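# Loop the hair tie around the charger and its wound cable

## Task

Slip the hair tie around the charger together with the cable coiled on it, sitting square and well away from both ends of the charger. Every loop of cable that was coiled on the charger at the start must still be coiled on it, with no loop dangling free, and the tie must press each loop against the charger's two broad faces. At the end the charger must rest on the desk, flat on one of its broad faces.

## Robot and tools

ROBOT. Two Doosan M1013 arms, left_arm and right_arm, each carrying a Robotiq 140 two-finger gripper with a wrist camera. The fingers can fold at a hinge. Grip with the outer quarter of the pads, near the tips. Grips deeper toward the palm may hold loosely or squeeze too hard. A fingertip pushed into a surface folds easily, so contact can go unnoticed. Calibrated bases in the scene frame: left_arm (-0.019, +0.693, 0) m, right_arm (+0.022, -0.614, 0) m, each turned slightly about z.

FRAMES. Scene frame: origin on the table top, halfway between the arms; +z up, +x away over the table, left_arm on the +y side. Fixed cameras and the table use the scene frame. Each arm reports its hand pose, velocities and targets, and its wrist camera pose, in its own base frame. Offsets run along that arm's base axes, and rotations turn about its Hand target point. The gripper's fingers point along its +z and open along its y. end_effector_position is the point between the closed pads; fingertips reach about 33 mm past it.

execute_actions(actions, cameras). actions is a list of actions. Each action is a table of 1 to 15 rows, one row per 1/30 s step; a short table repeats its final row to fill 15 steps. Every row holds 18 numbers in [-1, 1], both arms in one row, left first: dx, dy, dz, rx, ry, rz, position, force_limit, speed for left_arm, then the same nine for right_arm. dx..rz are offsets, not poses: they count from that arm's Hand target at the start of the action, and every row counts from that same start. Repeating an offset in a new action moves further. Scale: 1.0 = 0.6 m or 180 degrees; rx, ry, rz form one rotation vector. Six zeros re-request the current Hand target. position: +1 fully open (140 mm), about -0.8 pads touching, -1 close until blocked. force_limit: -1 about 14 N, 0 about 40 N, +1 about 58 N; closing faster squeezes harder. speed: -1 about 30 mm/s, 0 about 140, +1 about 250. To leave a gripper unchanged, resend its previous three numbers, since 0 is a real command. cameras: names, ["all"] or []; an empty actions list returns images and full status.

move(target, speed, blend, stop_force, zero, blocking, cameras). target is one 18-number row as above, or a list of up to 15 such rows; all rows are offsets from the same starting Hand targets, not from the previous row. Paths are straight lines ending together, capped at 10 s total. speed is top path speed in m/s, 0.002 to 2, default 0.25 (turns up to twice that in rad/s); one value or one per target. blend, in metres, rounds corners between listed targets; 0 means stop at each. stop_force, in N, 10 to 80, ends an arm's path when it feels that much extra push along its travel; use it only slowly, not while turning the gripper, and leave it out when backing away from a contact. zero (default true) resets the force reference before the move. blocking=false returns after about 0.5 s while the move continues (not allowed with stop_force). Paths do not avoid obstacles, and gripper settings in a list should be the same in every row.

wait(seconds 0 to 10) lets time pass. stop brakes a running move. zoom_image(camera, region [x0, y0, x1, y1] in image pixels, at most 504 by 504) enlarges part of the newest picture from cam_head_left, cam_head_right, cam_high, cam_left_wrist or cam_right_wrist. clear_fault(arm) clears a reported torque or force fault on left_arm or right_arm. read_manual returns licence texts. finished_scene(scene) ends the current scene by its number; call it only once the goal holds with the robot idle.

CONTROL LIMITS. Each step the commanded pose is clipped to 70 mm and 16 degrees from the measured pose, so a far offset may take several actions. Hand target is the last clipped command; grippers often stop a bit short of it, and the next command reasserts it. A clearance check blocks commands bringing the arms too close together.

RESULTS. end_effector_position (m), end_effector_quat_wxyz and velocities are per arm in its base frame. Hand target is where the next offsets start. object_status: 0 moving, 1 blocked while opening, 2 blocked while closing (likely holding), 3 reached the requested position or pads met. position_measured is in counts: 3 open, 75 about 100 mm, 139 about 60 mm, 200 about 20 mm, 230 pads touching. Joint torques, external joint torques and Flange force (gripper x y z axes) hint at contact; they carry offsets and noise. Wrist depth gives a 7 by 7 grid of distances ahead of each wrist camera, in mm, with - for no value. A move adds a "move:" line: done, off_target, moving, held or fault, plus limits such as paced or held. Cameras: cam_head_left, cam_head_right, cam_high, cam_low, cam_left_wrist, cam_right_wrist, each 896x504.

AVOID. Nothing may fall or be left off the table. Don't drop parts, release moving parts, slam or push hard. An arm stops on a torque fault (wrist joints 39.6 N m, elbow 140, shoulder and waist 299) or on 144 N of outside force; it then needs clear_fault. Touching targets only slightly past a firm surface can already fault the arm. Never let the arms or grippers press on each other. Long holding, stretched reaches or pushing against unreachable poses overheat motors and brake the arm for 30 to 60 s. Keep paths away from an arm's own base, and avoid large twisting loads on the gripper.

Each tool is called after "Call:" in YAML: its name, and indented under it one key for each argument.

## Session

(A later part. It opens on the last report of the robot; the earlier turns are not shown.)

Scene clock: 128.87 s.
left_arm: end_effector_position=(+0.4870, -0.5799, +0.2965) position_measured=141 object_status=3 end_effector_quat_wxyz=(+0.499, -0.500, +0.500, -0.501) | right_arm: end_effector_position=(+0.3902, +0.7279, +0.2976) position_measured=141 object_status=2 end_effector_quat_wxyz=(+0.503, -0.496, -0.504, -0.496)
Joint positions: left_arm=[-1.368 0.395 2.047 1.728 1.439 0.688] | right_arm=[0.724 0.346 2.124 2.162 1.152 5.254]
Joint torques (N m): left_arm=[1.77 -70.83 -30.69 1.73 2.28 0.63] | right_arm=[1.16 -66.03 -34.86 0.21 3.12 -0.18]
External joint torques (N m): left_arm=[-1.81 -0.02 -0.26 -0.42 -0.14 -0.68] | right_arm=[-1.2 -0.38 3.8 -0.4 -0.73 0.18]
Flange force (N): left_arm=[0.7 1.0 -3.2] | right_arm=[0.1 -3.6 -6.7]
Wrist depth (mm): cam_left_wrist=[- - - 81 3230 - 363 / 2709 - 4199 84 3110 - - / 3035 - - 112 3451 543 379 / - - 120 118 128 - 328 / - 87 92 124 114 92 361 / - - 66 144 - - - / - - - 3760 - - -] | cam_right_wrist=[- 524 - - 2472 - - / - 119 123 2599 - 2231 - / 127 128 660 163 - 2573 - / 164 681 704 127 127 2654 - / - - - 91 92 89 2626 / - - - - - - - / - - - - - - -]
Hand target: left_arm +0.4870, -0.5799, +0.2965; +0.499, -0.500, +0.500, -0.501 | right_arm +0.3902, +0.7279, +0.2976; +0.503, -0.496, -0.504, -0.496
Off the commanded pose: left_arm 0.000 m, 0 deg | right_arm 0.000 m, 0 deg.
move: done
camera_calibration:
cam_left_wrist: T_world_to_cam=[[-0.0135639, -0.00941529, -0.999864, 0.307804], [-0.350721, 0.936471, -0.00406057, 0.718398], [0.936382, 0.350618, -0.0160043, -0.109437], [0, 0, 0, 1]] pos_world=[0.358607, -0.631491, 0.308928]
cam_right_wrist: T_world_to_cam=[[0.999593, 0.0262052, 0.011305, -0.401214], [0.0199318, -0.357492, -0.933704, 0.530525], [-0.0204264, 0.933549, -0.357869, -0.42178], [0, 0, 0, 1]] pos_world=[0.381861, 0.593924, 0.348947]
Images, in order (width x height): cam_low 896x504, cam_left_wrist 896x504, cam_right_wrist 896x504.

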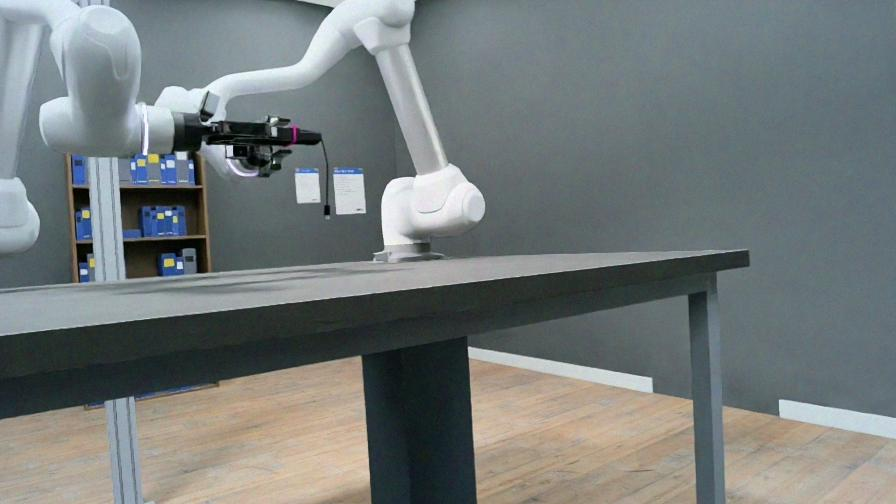

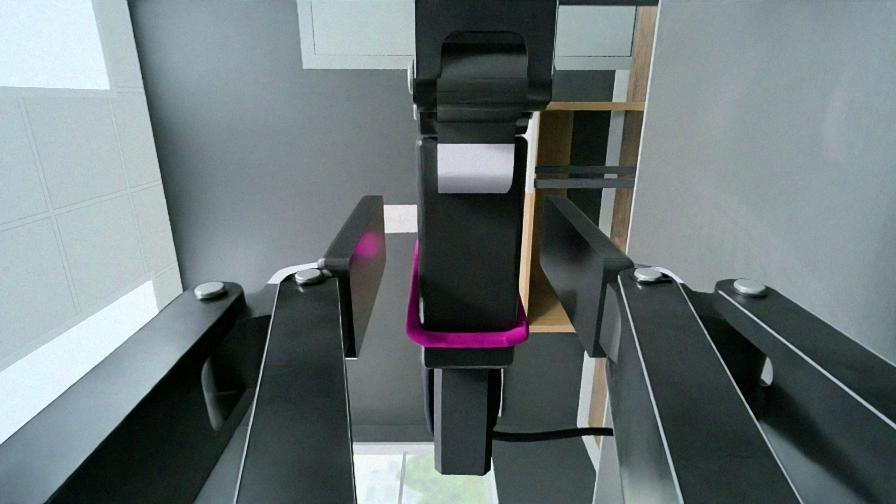

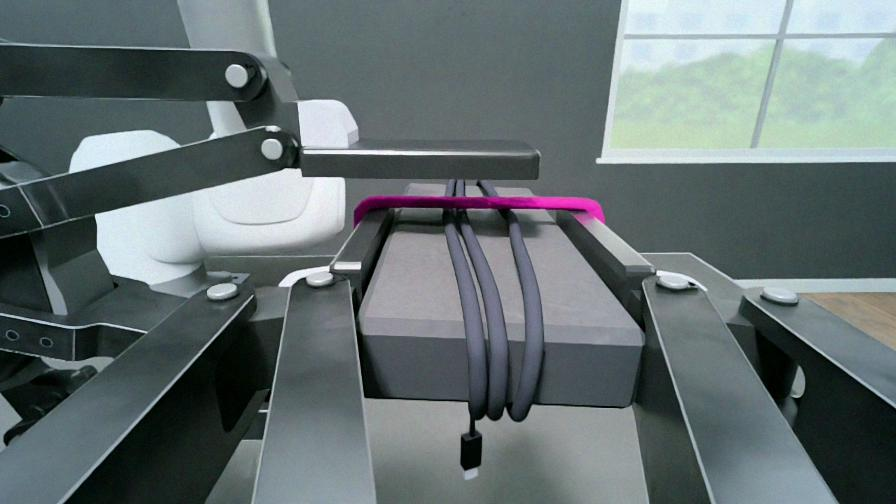

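Call:
move:
  target:
    - [0,0.012,0,0,0,0,-0.1,-0.5,-1,0,0,0,0,0,0,-1,-0.3,-1]
    - [0,0.012,0,0,0,0,-1,0.6,-1,0,0,0,0,0,0,-1,-0.3,-1]
  speed: 0.05

Call:
wait:
  seconds: 0.8
  cameras: ["cam_left_wrist","cam_right_wrist"]

Call:
move:
  target:
    - [0,0,0,0,0,0,-1,0.6,-1,0,0,0,0,0,0,-0.06,-0.4,-1]
    - [0,0,0,0,0,0,-1,0.6,-1,0.0007,-0.045,0,0,0,0,-0.06,-0.4,-1]
  speed: 0.03
  cameras: ["cam_left_wrist","cam_right_wrist","cam_low"]

Call:
zoom_image:
  camera: "cam_right_wrist"
  region: [320, 120, 640, 420]

Call:
zoom_image:
  camera: "cam_left_wrist"
  region: [350, 150, 600, 400]

Scene clock: 131.90 s.
left_arm: end_effector_position=(+0.4870, -0.5727, +0.2965) position_measured=189 object_status=0 end_effector_quat_wxyz=(+0.499, -0.500, +0.500, -0.501) | right_arm: end_effector_position=(+0.3902, +0.7280, +0.2976) position_measured=141 object_status=2 end_effector_quat_wxyz=(+0.503, -0.496, -0.504, -0.496)
Joint positions: left_arm=[-1.365 0.387 2.061 1.731 1.438 0.682] | right_arm=[0.724 0.346 2.124 2.162 1.152 5.254]
Joint torques (N m): left_arm=[-4.31 -71.61 -29.26 1.64 3.31 0.64] | right_arm=[-8.18 -63.87 -37.41 3.3 0.57 0.05]
External joint torques (N m): left_arm=[4.33 1.75 -1.51 -0.35 -1.16 -0.69] | right_arm=[8.19 -2.59 6.39 -3.5 1.82 -0.05]
Flange force (N): left_arm=[2.8 2.6 9.2] | right_arm=[1.2 -15.4 -5.0]
Wrist depth (mm): cam_left_wrist=[- - - 78 3110 - - / - - - 94 2999 - - / - - - 111 2270 675 341 / - - - 118 120 464 347 / - - 92 124 86 86 346 / - - 66 - - - - / - - - 3359 - - -] | cam_right_wrist=[2313 558 - - - - - / 127 128 - - - - - / 146 136 134 141 - - 2865 / 147 680 702 135 131 - 2496 / 145 - - 90 92 89 - / - - - 94 - - - / - - - 441 442 - -]
Hand target: left_arm +0.4870, -0.5727, +0.2965; +0.499, -0.500, +0.500, -0.501 | right_arm +0.3902, +0.7279, +0.2976; +0.503, -0.496, -0.504, -0.496
Off the commanded pose: left_arm 0.000 m, 0 deg | right_arm 0.000 m, 0 deg.
move: done

Scene clock: 132.70 s.
left_arm: end_effector_position=(+0.4870, -0.5727, +0.2965) position_measured=189 object_status=2 end_effector_quat_wxyz=(+0.499, -0.500, +0.500, -0.501) | right_arm: end_effector_position=(+0.3902, +0.7280, +0.2976) position_measured=141 object_status=2 end_effector_quat_wxyz=(+0.503, -0.496, -0.504, -0.496)
Joint positions: left_arm=[-1.365 0.387 2.061 1.731 1.438 0.682] | right_arm=[0.724 0.346 2.124 2.162 1.152 5.254]
Joint torques (N m): left_arm=[-4.07 -70.99 -29.01 1.52 3.18 0.58] | right_arm=[-8.08 -64.18 -37.54 3.35 0.74 0.06]
External joint torques (N m): left_arm=[3.99 1.14 -1.65 -0.22 -1.03 -0.63] | right_arm=[8 -2.46 6.3 -3.53 1.66 -0.06]
Flange force (N): left_arm=[2.5 1.6 8.6] | right_arm=[1.2 -15.0 -4.9]
Wrist depth (mm): cam_left_wrist=[2545 - - 78 3230 - 365 / 2399 - - 94 3072 - 347 / 2191 - - 111 2270 - 359 / - - - 118 121 - 362 / - - 92 124 86 86 345 / - - 66 145 - - - / - - - - - - -] | cam_right_wrist=[2067 545 584 1925 - - - / 125 128 - 2401 - - 2654 / 145 136 134 2448 2448 2654 - / 147 674 698 - 131 3038 2833 / 145 - - - 92 89 - / - - - - - - - / - - - - - - -]
Hand target: left_arm +0.4870, -0.5727, +0.2965; +0.499, -0.500, +0.500, -0.501 | right_arm +0.3902, +0.7279, +0.2976; +0.503, -0.496, -0.504, -0.496
Tool commands: left_gripper/position=-1.0 left_gripper/force_limit=+0.6 left_gripper/speed=-1.0 right_gripper/position=-1.0 right_gripper/force_limit=-0.3 right_gripper/speed=-1.0
Off the commanded pose: left_arm 0.000 m, 0 deg | right_arm 0.000 m, 0 deg.
wait: 0.80 s; at rest by 0.17 s
camera_calibration:
cam_left_wrist: T_world_to_cam=[[-0.0135993, -0.00932178, -0.999864, 0.307943], [-0.350719, 0.936472, -0.0039606, 0.711625], [0.936382, 0.350618, -0.0160047, -0.111961], [0, 0, 0, 1]] pos_world=[0.358607, -0.624291, 0.308928]
cam_right_wrist: T_world_to_cam=[[0.999593, 0.0262052, 0.011305, -0.401214], [0.0199318, -0.357492, -0.933704, 0.530525], [-0.0204264, 0.933549, -0.357869, -0.42178], [0, 0, 0, 1]] pos_world=[0.381861, 0.593924, 0.348947]
Images, in order (width x height): cam_left_wrist 896x504, cam_right_wrist 896x504.

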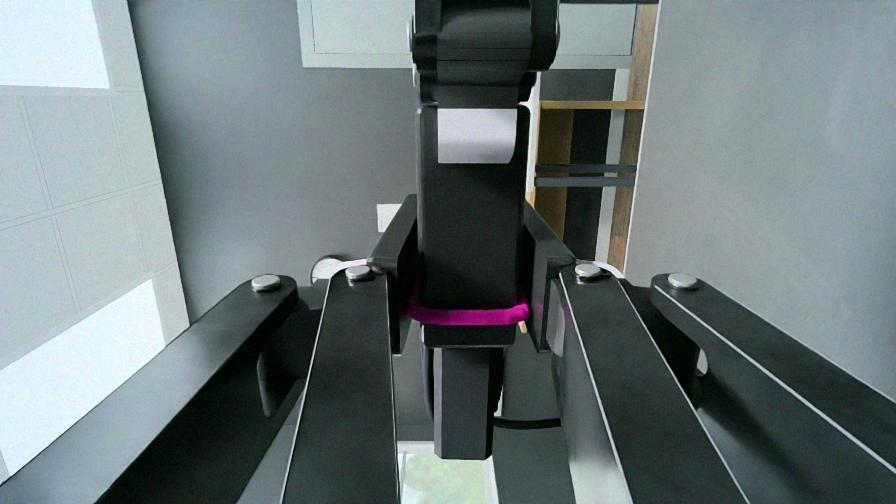

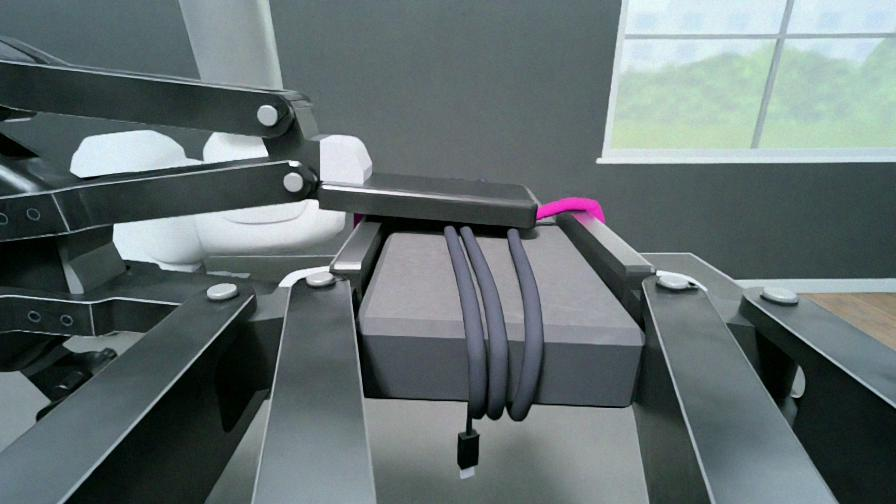

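Scene clock: 134.37 s.
left_arm: end_effector_position=(+0.4869, -0.5727, +0.2964) position_measured=189 object_status=2 end_effector_quat_wxyz=(+0.499, -0.500, +0.500, -0.500) | right_arm: end_effector_position=(+0.3906, +0.7010, +0.2976) position_measured=136 object_status=3 end_effector_quat_wxyz=(+0.503, -0.496, -0.504, -0.496)
Joint positions: left_arm=[-1.365 0.387 2.061 1.73 1.438 0.682] | right_arm=[0.686 0.324 2.159 2.131 1.179 5.256]
Joint torques (N m): left_arm=[1.46 -71.67 -31.79 2.37 3.04 0.64] | right_arm=[1.2 -61.24 -32.88 -0.12 2.35 -0.21]
External joint torques (N m): left_arm=[-1.45 1.6 0.97 -1.08 -0.89 -0.69] | right_arm=[-1.19 -2.76 2.18 0.03 0.04 0.21]
Flange force (N): left_arm=[0.3 3.5 -2.8] | right_arm=[3.5 -3.9 -6.7]
Wrist depth (mm): cam_left_wrist=[2135 2831 3359 99 3272 - 348 / 2470 - - 105 2768 - - / 2377 - - 111 2355 - 359 / - 3035 - 117 120 - 338 / - 86 92 132 86 86 346 / - - 66 145 - 78 - / - - - - - - -] | cam_right_wrist=[168 589 - - - 2017 - / 153 152 156 2521 - - - / 159 162 160 161 - - - / 167 186 716 126 125 941 - / - - - 116 113 91 2654 / - - - - - - - / - - - 441 463 - -]
Hand target: left_arm +0.4870, -0.5727, +0.2965; +0.499, -0.500, +0.500, -0.501 | right_arm +0.3906, +0.7009, +0.2976; +0.503, -0.496, -0.504, -0.496
Off the commanded pose: left_arm 0.000 m, 0 deg | right_arm 0.000 m, 0 deg.
move: done
camera_calibration:
cam_left_wrist: T_world_to_cam=[[-0.0136926, -0.00935757, -0.999862, 0.307953], [-0.35072, 0.936472, -0.00396138, 0.711625], [0.93638, 0.350617, -0.0161046, -0.11193], [0, 0, 0, 1]] pos_world=[0.358607, -0.624291, 0.308927]
cam_right_wrist: T_world_to_cam=[[0.999593, 0.0262052, 0.011305, -0.400907], [0.0199318, -0.357492, -0.933704, 0.520864], [-0.0204264, 0.933549, -0.357869, -0.396566], [0, 0, 0, 1]] pos_world=[0.382261, 0.566924, 0.348947]
Images, in order (width x height): cam_low 896x504, cam_left_wrist 896x504, cam_right_wrist 896x504.

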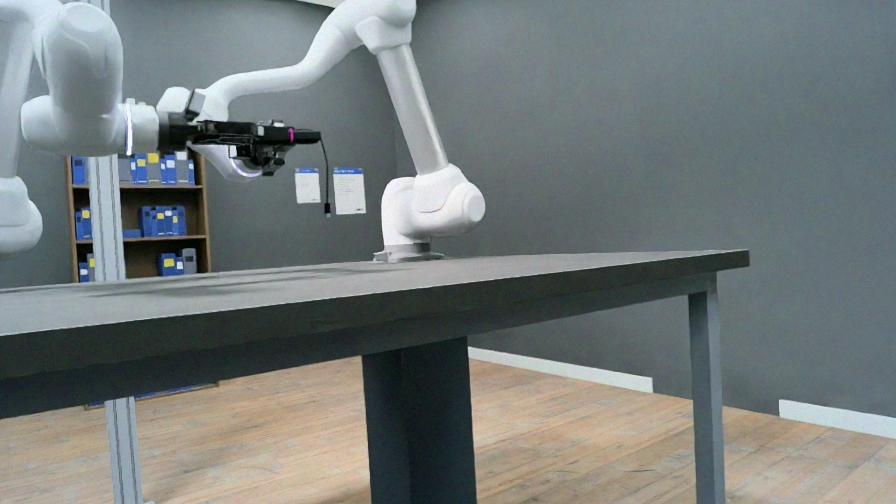

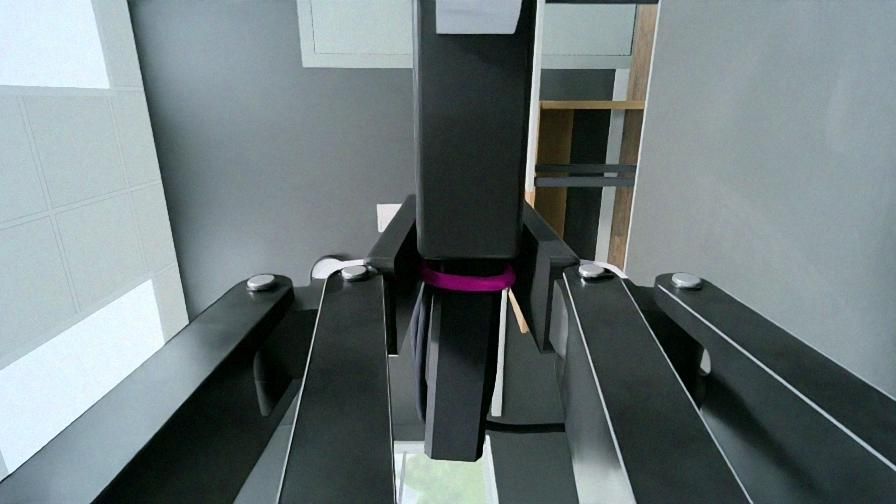

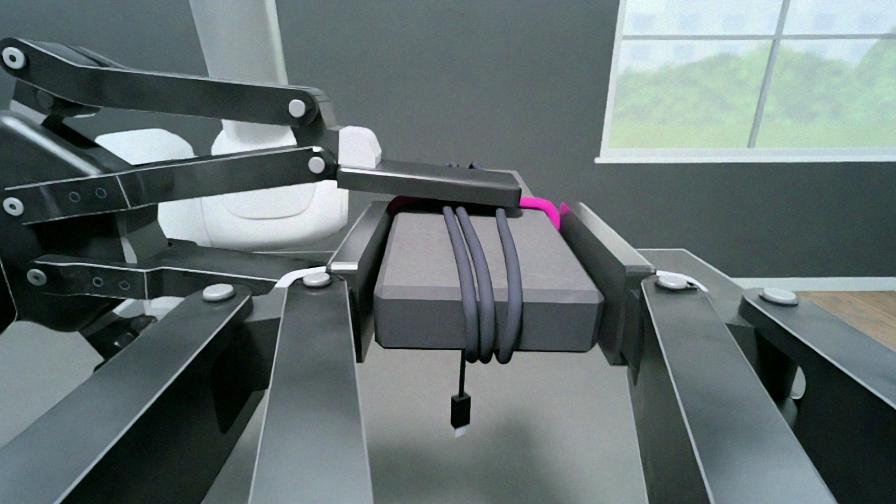

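Scaled by 1.575 from the camera's 896x504 image, which has a finer 1280x720 frame.

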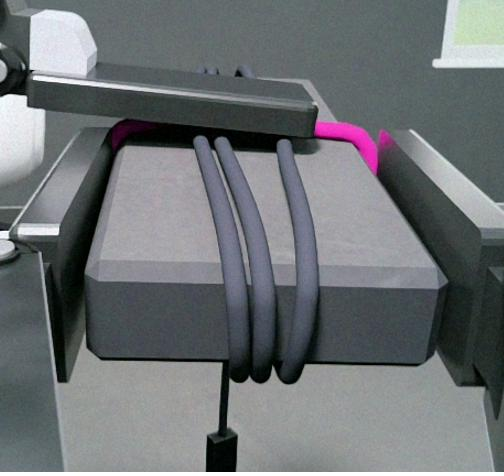

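Scaled by 2.016 from the camera's 896x504 image, which has a finer 1280x720 frame.

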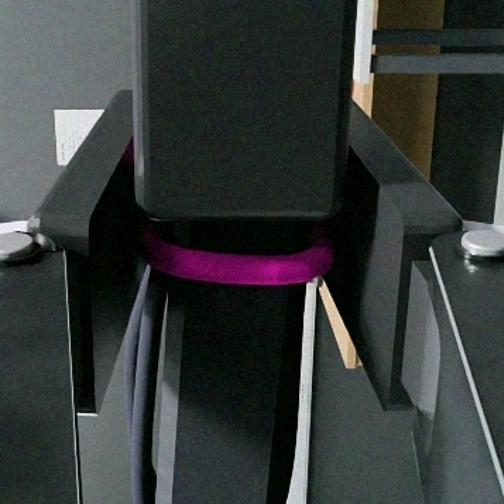

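Call:
move:
  target:
    - [0,0,0,0,0,0,-1,0.6,-1,0.004,-0.27,0,0,0,0,-0.06,-0.4,-1]
    - [0,0,0,0,0,0,-1,0.6,-1,0.0,-0.25,0.23,-0.5,0,0,0.3,-0.4,1]
    - [0,0,0,0,0,0,-1,0.6,-1,0.0,-0.019,0.23,-0.5,0,0,0.3,-0.4,1]
  speed: 0.25
  cameras: ["cam_left_wrist","cam_right_wrist","cam_low","cam_head_left"]

Call:
zoom_image:
  camera: "cam_low"
  region: [200, 80, 360, 180]

Scene clock: 143.70 s.
left_arm: end_effector_position=(+0.4870, -0.5727, +0.2965) position_measured=189 object_status=2 end_effector_quat_wxyz=(+0.499, -0.500, +0.500, -0.501) | right_arm: end_effector_position=(+0.3910, +0.6891, +0.4351) position_measured=91 object_status=3 end_effector_quat_wxyz=(-0.198, +0.409, +0.866, +0.208)
Joint positions: left_arm=[-1.365 0.387 2.061 1.731 1.438 0.682] | right_arm=[0.804 0.204 1.451 0.541 1.24 6.284]
Joint torques (N m): left_arm=[1.78 -71.71 -31.68 2.38 3.05 0.58] | right_arm=[1.07 -61.69 -45.64 5.02 -0.58 -0.17]
External joint torques (N m): left_arm=[-1.74 1.85 0.97 -1.1 -0.89 -0.63] | right_arm=[-1.04 -2.81 2.43 0.09 0.03 0.18]
Flange force (N): left_arm=[0.7 3.7 -3.3] | right_arm=[-3.7 -9.4 -0.4]
Wrist depth (mm): cam_left_wrist=[2519 - 3149 109 3272 - 381 / 182 - - 115 2571 - 363 / 179 - 3230 119 2153 - 363 / - 3817 - 126 121 - - / 2135 86 92 133 86 86 314 / - - 66 144 - 78 - / - - - - - - -] | cam_right_wrist=[256 246 227 650 678 773 2401 / - - 234 658 - - - / - - 295 259 - - - / - - 127 266 155 115 706 / - 88 - 270 593 115 - / - - - - - - - / - - - - - - -]
Hand target: left_arm +0.4870, -0.5727, +0.2965; +0.499, -0.500, +0.500, -0.501 | right_arm +0.3906, +0.6895, +0.4356; -0.140, +0.513, +0.834, +0.143
Off the commanded pose: left_arm 0.000 m, 0 deg | right_arm 0.001 m, 51 deg; orientation clipped.
joint sent to its limit (right arm) — joint 6 (wrist roll), upper limit. The joint targets are off in orientation, not in position.
move: off_target (right_arm); target 2's new numbers were sent with right_arm's hand 0.001 m and 44 deg from that target; limits=paced
camera_calibration:
cam_left_wrist: T_world_to_cam=[[-0.0135647, -0.00941533, -0.999864, 0.307872], [-0.350633, 0.936504, -0.0040618, 0.711645], [0.936415, 0.35053, -0.0160048, -0.112028], [0, 0, 0, 1]] pos_world=[0.358607, -0.624291, 0.308928]
cam_right_wrist: T_world_to_cam=[[0.782995, 0.591318, 0.193032, -0.786253], [0.620662, -0.763256, -0.179496, 0.361523], [0.0411934, 0.260352, -0.964635, 0.36754], [0, 0, 0, 1]] pos_world=[0.376109, 0.645171, 0.571206]
Images, in order (width x height): cam_head_left 896x504, cam_low 896x504, cam_left_wrist 896x504, cam_right_wrist 896x504.

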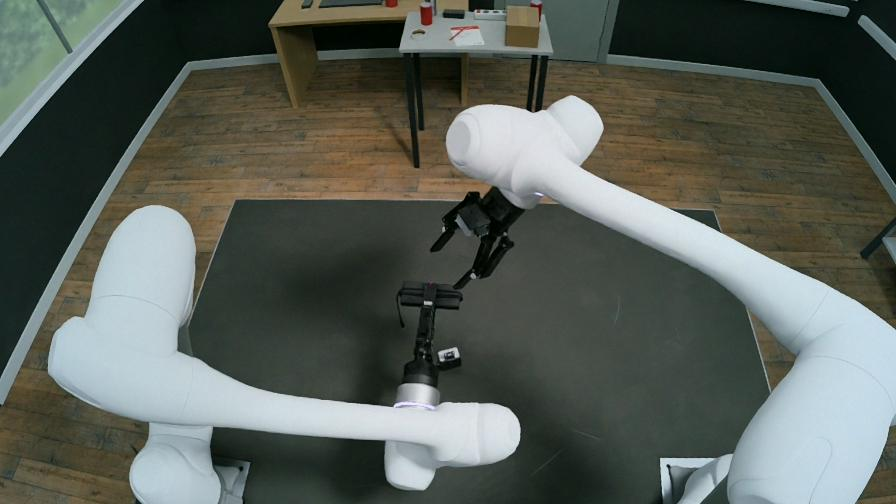

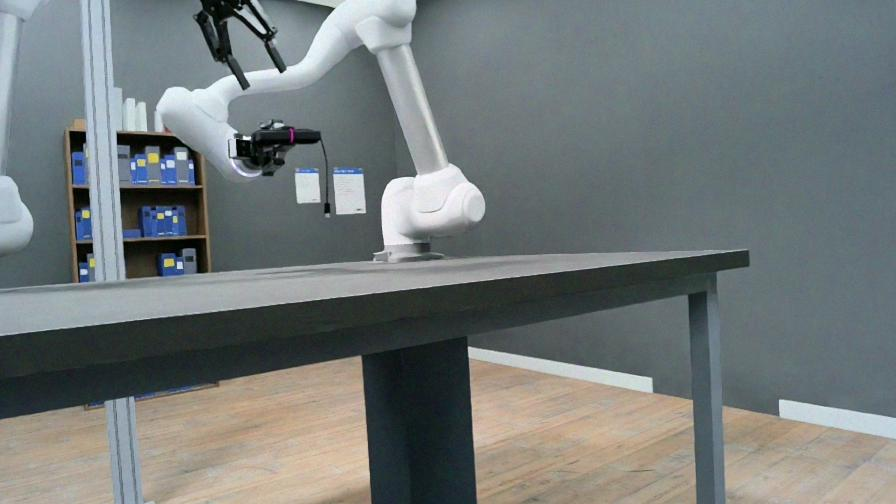

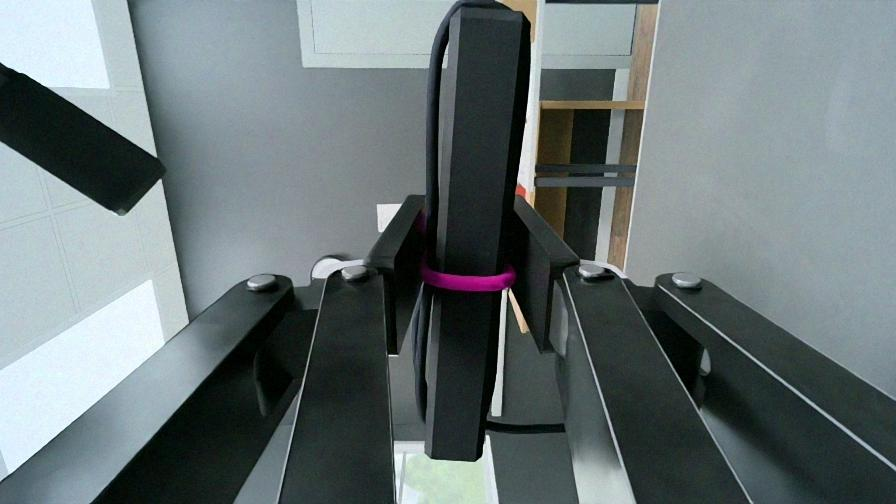

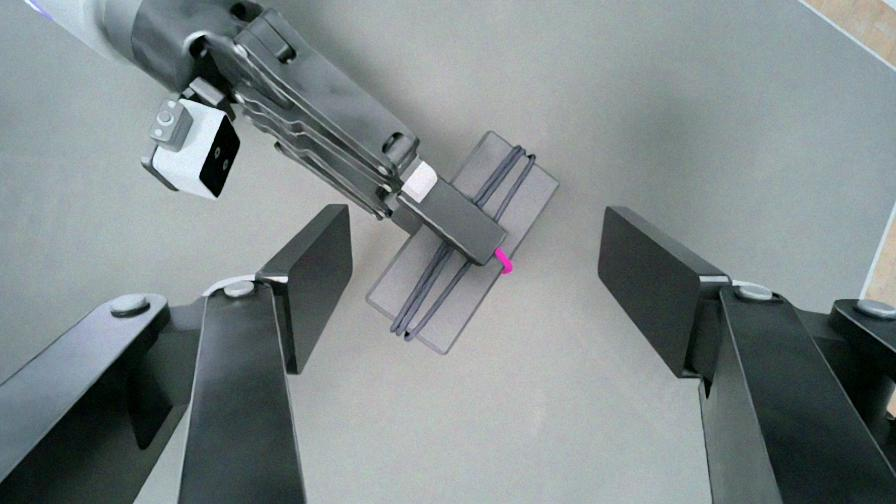

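Scaled by 3.150 from the camera's 896x504 image, which has a finer 1280x720 frame.

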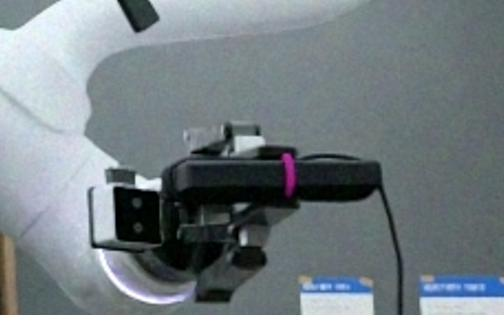

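Call:
move:
  target:
    - [0,0,0,0,0,0,-1,0.6,-1,0,-0.03,0.12,-0.001,-0.09,0.42,0.3,-0.4,1]
    - [0,0,0,0,0,0,-1,0.6,-1,0.0,0,0.0,-0.002,-0.176,0.835,0.3,-0.4,1]
  speed: 0.3
  blend: [0.03,0]
  cameras: ["cam_right_wrist","cam_low","cam_head_left"]

Scene clock: 149.07 s.
left_arm: end_effector_position=(+0.4870, -0.5727, +0.2965) position_measured=189 object_status=2 end_effector_quat_wxyz=(+0.499, -0.500, +0.500, -0.501) | right_arm: end_effector_position=(+0.3906, +0.6895, +0.4356) position_measured=91 object_status=3 end_effector_quat_wxyz=(-0.001, +0.706, -0.708, +0.000)
Joint positions: left_arm=[-1.365 0.387 2.061 1.731 1.438 0.682] | right_arm=[1.012 0.387 1.11 0 1.644 4.156]
Joint torques (N m): left_arm=[1.82 -71.62 -31.75 2.39 3.05 0.62] | right_arm=[1.66 -78.7 -44.74 4.25 -0.08 -0.22]
External joint torques (N m): left_arm=[-1.93 1.86 1.24 -1.1 -0.9 -0.67] | right_arm=[-1.69 -2.73 2.56 0.06 0.1 0.22]
Flange force (N): left_arm=[0.2 3.9 -3.7] | right_arm=[10.9 4.0 5.2]
Wrist depth (mm): cam_left_wrist=[176 2738 3272 109 3189 472 360 / 181 3760 - 116 3315 - 362 / - - - 120 2270 - 351 / 2929 3548 - 126 137 499 - / - 86 92 130 86 86 346 / - - 66 144 - 78 - / - - - - - - -] | cam_right_wrist=[501 - 515 - - - 463 / - 546 - 543 557 - - / - - - 265 - 533 - / 620 - 126 273 252 238 246 / - 88 111 - 261 116 92 / - - - 615 645 - - / - - - - - - -]
Hand target: left_arm +0.4870, -0.5727, +0.2965; +0.499, -0.500, +0.500, -0.501 | right_arm +0.3906, +0.6895, +0.4356; -0.001, +0.706, -0.708, +0.000
Off the commanded pose: left_arm 0.000 m, 0 deg | right_arm 0.000 m, 0 deg.
move: done
camera_calibration:
cam_right_wrist: T_world_to_cam=[[-0.9999, -0.00728797, -0.0120844, 0.412243], [-0.0111267, 0.933863, 0.357457, -0.795083], [0.00868003, 0.357556, -0.933851, 0.300239], [0, 0, 0, 1]] pos_world=[0.400749, 0.638151, 0.569568]
Images, in order (width x height): cam_head_left 896x504, cam_low 896x504, cam_right_wrist 896x504.

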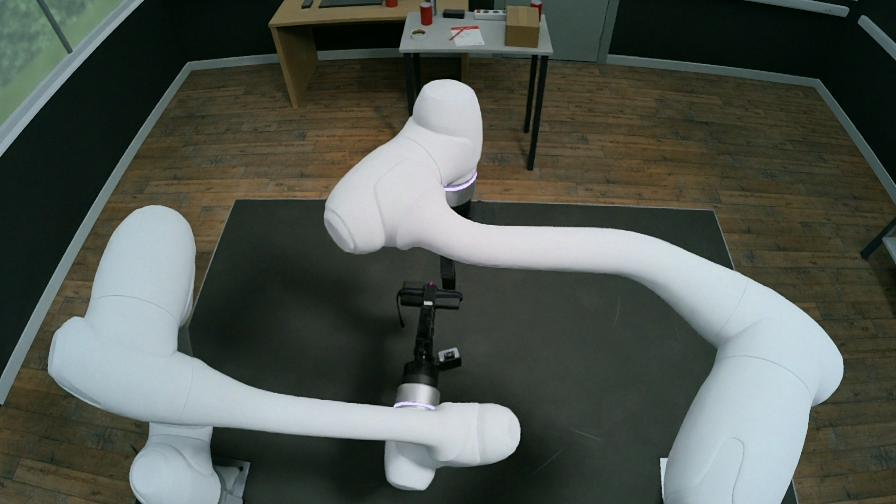

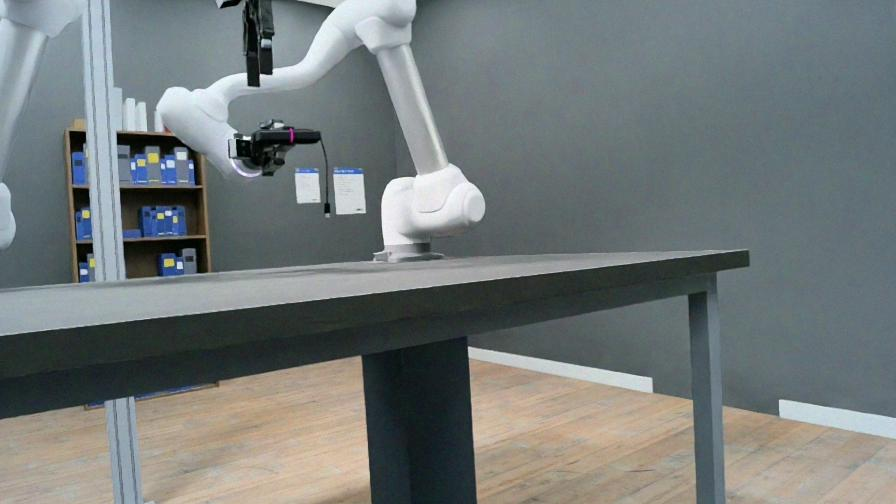

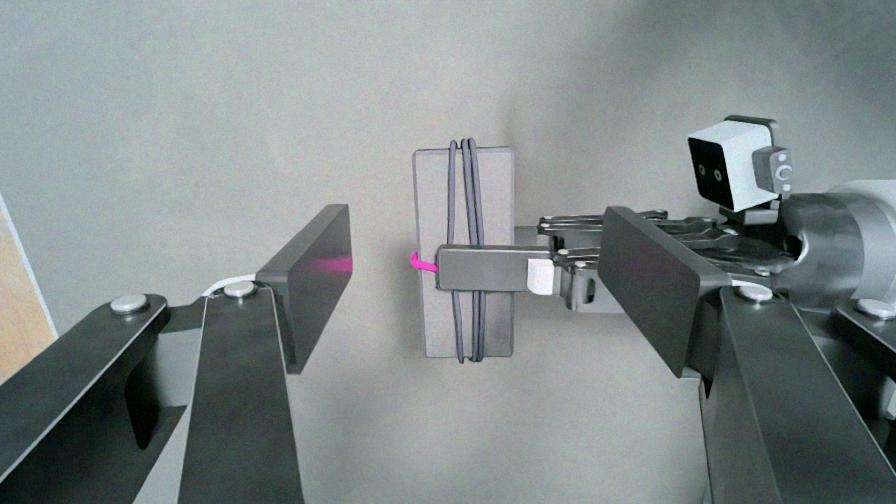

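Call:
move:
  target: [0,0,0,0,0,0,-1,0.6,-1,0.0015,0.0225,-0.2027,0,0,0,0.3,-0.4,1]
  speed: 0.15
  cameras: ["cam_right_wrist","cam_low","cam_left_wrist"]

Call:
zoom_image:
  camera: "cam_low"
  region: [200, 80, 360, 180]

Scene clock: 151.17 s.
left_arm: end_effector_position=(+0.4870, -0.5727, +0.2965) position_measured=189 object_status=2 end_effector_quat_wxyz=(+0.499, -0.500, +0.500, -0.501) | right_arm: end_effector_position=(+0.3916, +0.7030, +0.3140) position_measured=91 object_status=3 end_effector_quat_wxyz=(-0.001, +0.706, -0.708, +0.000)
Joint positions: left_arm=[-1.365 0.387 2.061 1.731 1.438 0.682] | right_arm=[1.02 0.414 1.289 0 1.438 4.164]
Joint torques (N m): left_arm=[1.65 -71.81 -31.63 2.4 3.06 0.6] | right_arm=[1.38 -81.04 -44.27 4.23 -0.07 -0.2]
External joint torques (N m): left_arm=[-1.62 1.96 1.09 -1.12 -0.9 -0.65] | right_arm=[-1.41 -3 2.29 0.06 0.1 0.2]
Flange force (N): left_arm=[0.6 3.9 -3.1] | right_arm=[9.9 3.8 2.5]
Wrist depth (mm): cam_left_wrist=[- 2863 3230 109 2999 506 444 / - 173 93 93 3451 - 401 / - 86 96 96 2290 - 333 / - 3189 99 126 132 - - / - 86 92 133 86 86 322 / - - 66 - - 78 - / - - - - - - -] | cam_right_wrist=[394 398 399 400 398 404 - / - - 416 421 422 423 422 / - - - 141 - - 445 / - - 126 - 154 125 449 / - 88 - - 145 115 92 / - - - 153 148 133 - / - - 572 - - - -]
Hand target: left_arm +0.4870, -0.5727, +0.2965; +0.499, -0.500, +0.500, -0.501 | right_arm +0.3915, +0.7030, +0.3140; -0.001, +0.706, -0.708, +0.000
Off the commanded pose: left_arm 0.000 m, 0 deg | right_arm 0.000 m, 0 deg.
move: done
camera_calibration:
cam_left_wrist: T_world_to_cam=[[-0.0135647, -0.00941533, -0.999864, 0.307872], [-0.350633, 0.936504, -0.0040618, 0.711645], [0.936415, 0.35053, -0.0160048, -0.112028], [0, 0, 0, 1]] pos_world=[0.358607, -0.624291, 0.308928]
cam_right_wrist: T_world_to_cam=[[-0.999898, -0.00734785, -0.0122125, 0.411867], [-0.0112284, 0.933863, 0.357455, -0.764172], [0.00877826, 0.357556, -0.93385, 0.181808], [0, 0, 0, 1]] pos_world=[0.401649, 0.651651, 0.447968]
Images, in order (width x height): cam_low 896x504, cam_left_wrist 896x504, cam_right_wrist 896x504.

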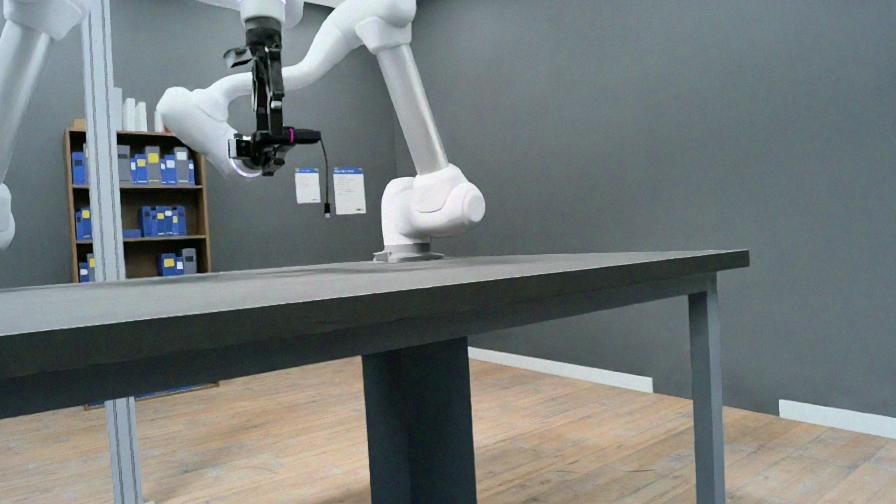

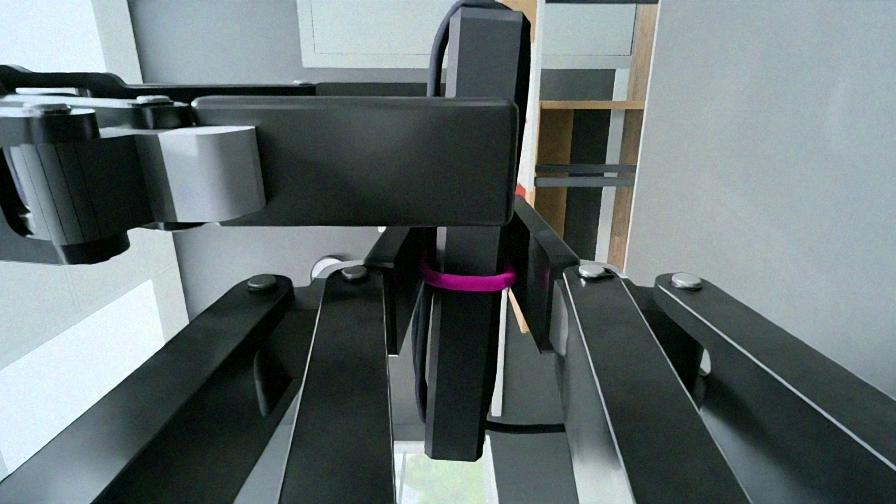

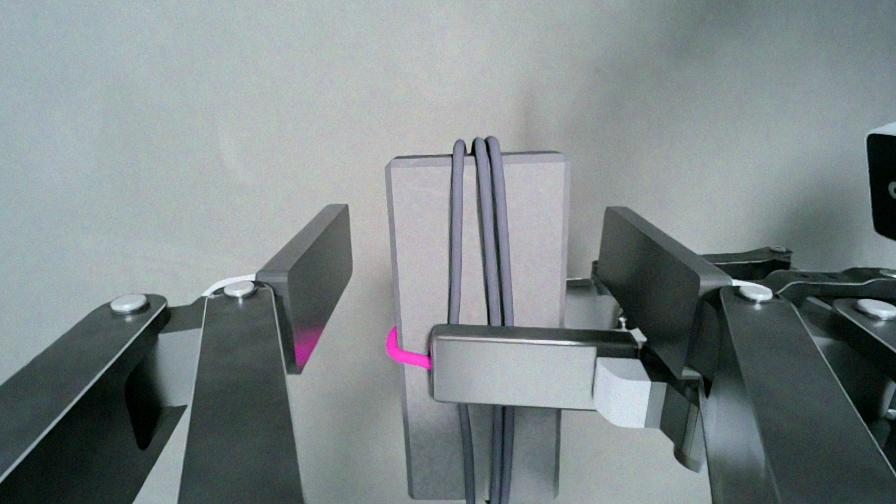

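Scaled by 3.150 from the camera's 896x504 image, which has a finer 1280x720 frame.

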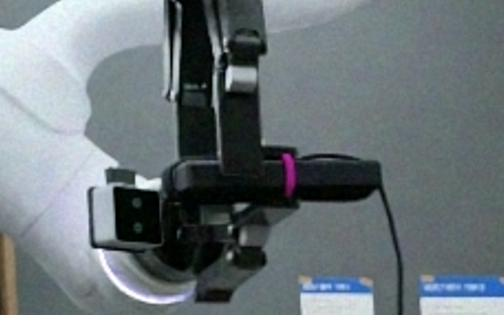

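Call:
move:
  target:
    - [0,0,0,0,0,0,-1,0.6,-1,0,-0.006,-0.003,0,0,0,0.3,-0.4,-1]
    - [0,0,0,0,0,0,-1,0.6,-1,0,-0.006,-0.003,0,0,0,-1,-0.2,-1]
  speed: 0.05

Call:
wait:
  seconds: 1
  cameras: ["cam_right_wrist","cam_left_wrist"]

Scene clock: 153.90 s.
left_arm: end_effector_position=(+0.4870, -0.5727, +0.2965) position_measured=189 object_status=2 end_effector_quat_wxyz=(+0.499, -0.500, +0.500, -0.501) | right_arm: end_effector_position=(+0.3915, +0.6995, +0.3122) position_measured=140 object_status=0 end_effector_quat_wxyz=(-0.001, +0.706, -0.708, +0.000)
Joint positions: left_arm=[-1.365 0.387 2.061 1.731 1.438 0.682] | right_arm=[1.017 0.409 1.299 0 1.432 4.162]
Joint torques (N m): left_arm=[-0.34 -72.26 -32.12 2.67 3.38 0.59] | right_arm=[-1.11 -79.27 -44.63 3.27 -0.77 -0.06]
External joint torques (N m): left_arm=[0.32 2.37 1.31 -1.38 -1.22 -0.64] | right_arm=[1.1 -4.74 2.61 1.02 0.81 0.06]
Flange force (N): left_arm=[0.0 4.4 0.2] | right_arm=[11.1 7.8 1.4]
Wrist depth (mm): cam_left_wrist=[2999 - 3072 109 3189 - 360 / - 94 104 105 3149 616 345 / - 95 109 110 2290 - 334 / - 2377 - 126 137 - - / - 86 92 133 86 86 332 / - - 66 - - 78 - / - - - - - - -] | cam_right_wrist=[- - - - - - 400 / - - 425 - 414 - 409 / - - 437 147 440 - - / - - - - 139 210 204 / - - - 152 142 89 171 / - - - 152 147 - - / - - - 172 - - -]
Hand target: left_arm +0.4870, -0.5727, +0.2965; +0.499, -0.500, +0.500, -0.501 | right_arm +0.3915, +0.6994, +0.3122; -0.001, +0.706, -0.708, +0.000
Off the commanded pose: left_arm 0.000 m, 0 deg | right_arm 0.000 m, 0 deg.
move: done

Scene clock: 154.90 s.
left_arm: end_effector_position=(+0.4870, -0.5727, +0.2965) position_measured=189 object_status=2 end_effector_quat_wxyz=(+0.499, -0.500, +0.500, -0.501) | right_arm: end_effector_position=(+0.3915, +0.6994, +0.3122) position_measured=140 object_status=2 end_effector_quat_wxyz=(-0.001, +0.706, -0.708, +0.000)
Joint positions: left_arm=[-1.365 0.387 2.061 1.731 1.438 0.682] | right_arm=[1.017 0.409 1.299 0 1.432 4.162]
Joint torques (N m): left_arm=[-0.46 -72.38 -32.12 2.71 3.28 0.59] | right_arm=[-1.13 -79.37 -44.66 3.27 -0.78 -0.03]
External joint torques (N m): left_arm=[0.48 2.44 1.4 -1.42 -1.13 -0.64] | right_arm=[1.27 -4.45 2.57 1.03 0.81 0.03]
Flange force (N): left_arm=[-0.1 4.6 0.2] | right_arm=[10.5 7.7 1.4]
Wrist depth (mm): cam_left_wrist=[2355 3405 2896 109 3072 597 - / - 94 104 105 3189 465 383 / - 98 108 110 2290 - - / - - - 126 121 483 - / 2249 87 92 134 86 86 361 / - - 66 144 - 78 - / - - - - - - -] | cam_right_wrist=[396 386 401 410 - 401 402 / - 419 438 - - - 415 / - 424 - - - - 449 / 458 - - - 125 212 455 / - - - 151 142 89 171 / - - - 151 148 - - / - - - - 175 - -]
Hand target: left_arm +0.4870, -0.5727, +0.2965; +0.499, -0.500, +0.500, -0.501 | right_arm +0.3915, +0.6994, +0.3122; -0.001, +0.706, -0.708, +0.000
Tool commands: left_gripper/position=-1.0 left_gripper/force_limit=+0.6 left_gripper/speed=-1.0 right_gripper/position=-1.0 right_gripper/force_limit=-0.2 right_gripper/speed=-1.0
Off the commanded pose: left_arm 0.000 m, 0 deg | right_arm 0.000 m, 0 deg.
wait: 1.00 s; at rest by 0.17 s
camera_calibration:
cam_left_wrist: T_world_to_cam=[[-0.0135637, -0.00941569, -0.999864, 0.307871], [-0.350721, 0.936471, -0.00406101, 0.711656], [0.936382, 0.350618, -0.0160043, -0.111961], [0, 0, 0, 1]] pos_world=[0.358607, -0.624291, 0.308928]
cam_right_wrist: T_world_to_cam=[[-0.999899, -0.00738196, -0.0121185, 0.411799], [-0.0112267, 0.933862, 0.357456, -0.760167], [0.00867828, 0.357556, -0.933851, 0.181454], [0, 0, 0, 1]] pos_world=[0.401649, 0.648051, 0.446168]
Images, in order (width x height): cam_left_wrist 896x504, cam_right_wrist 896x504.

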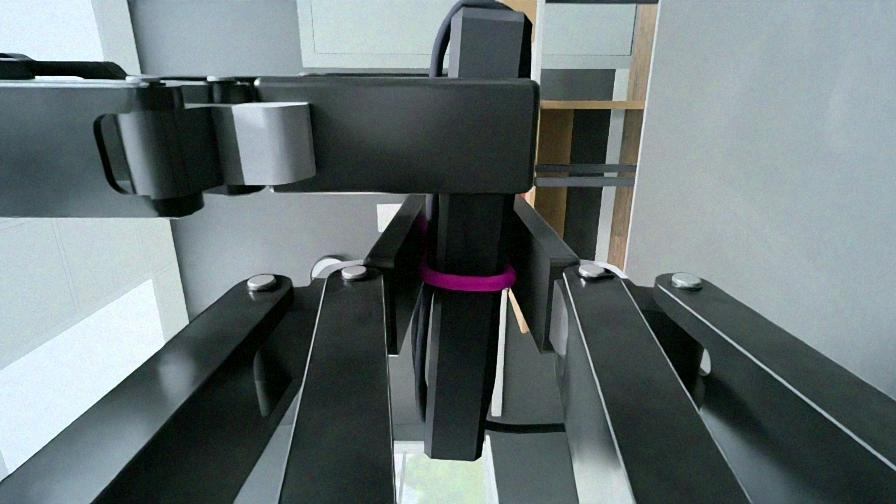

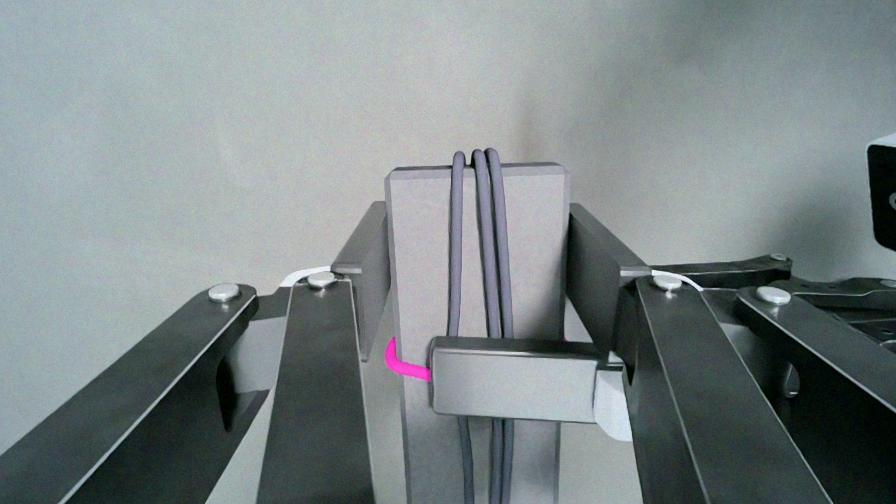

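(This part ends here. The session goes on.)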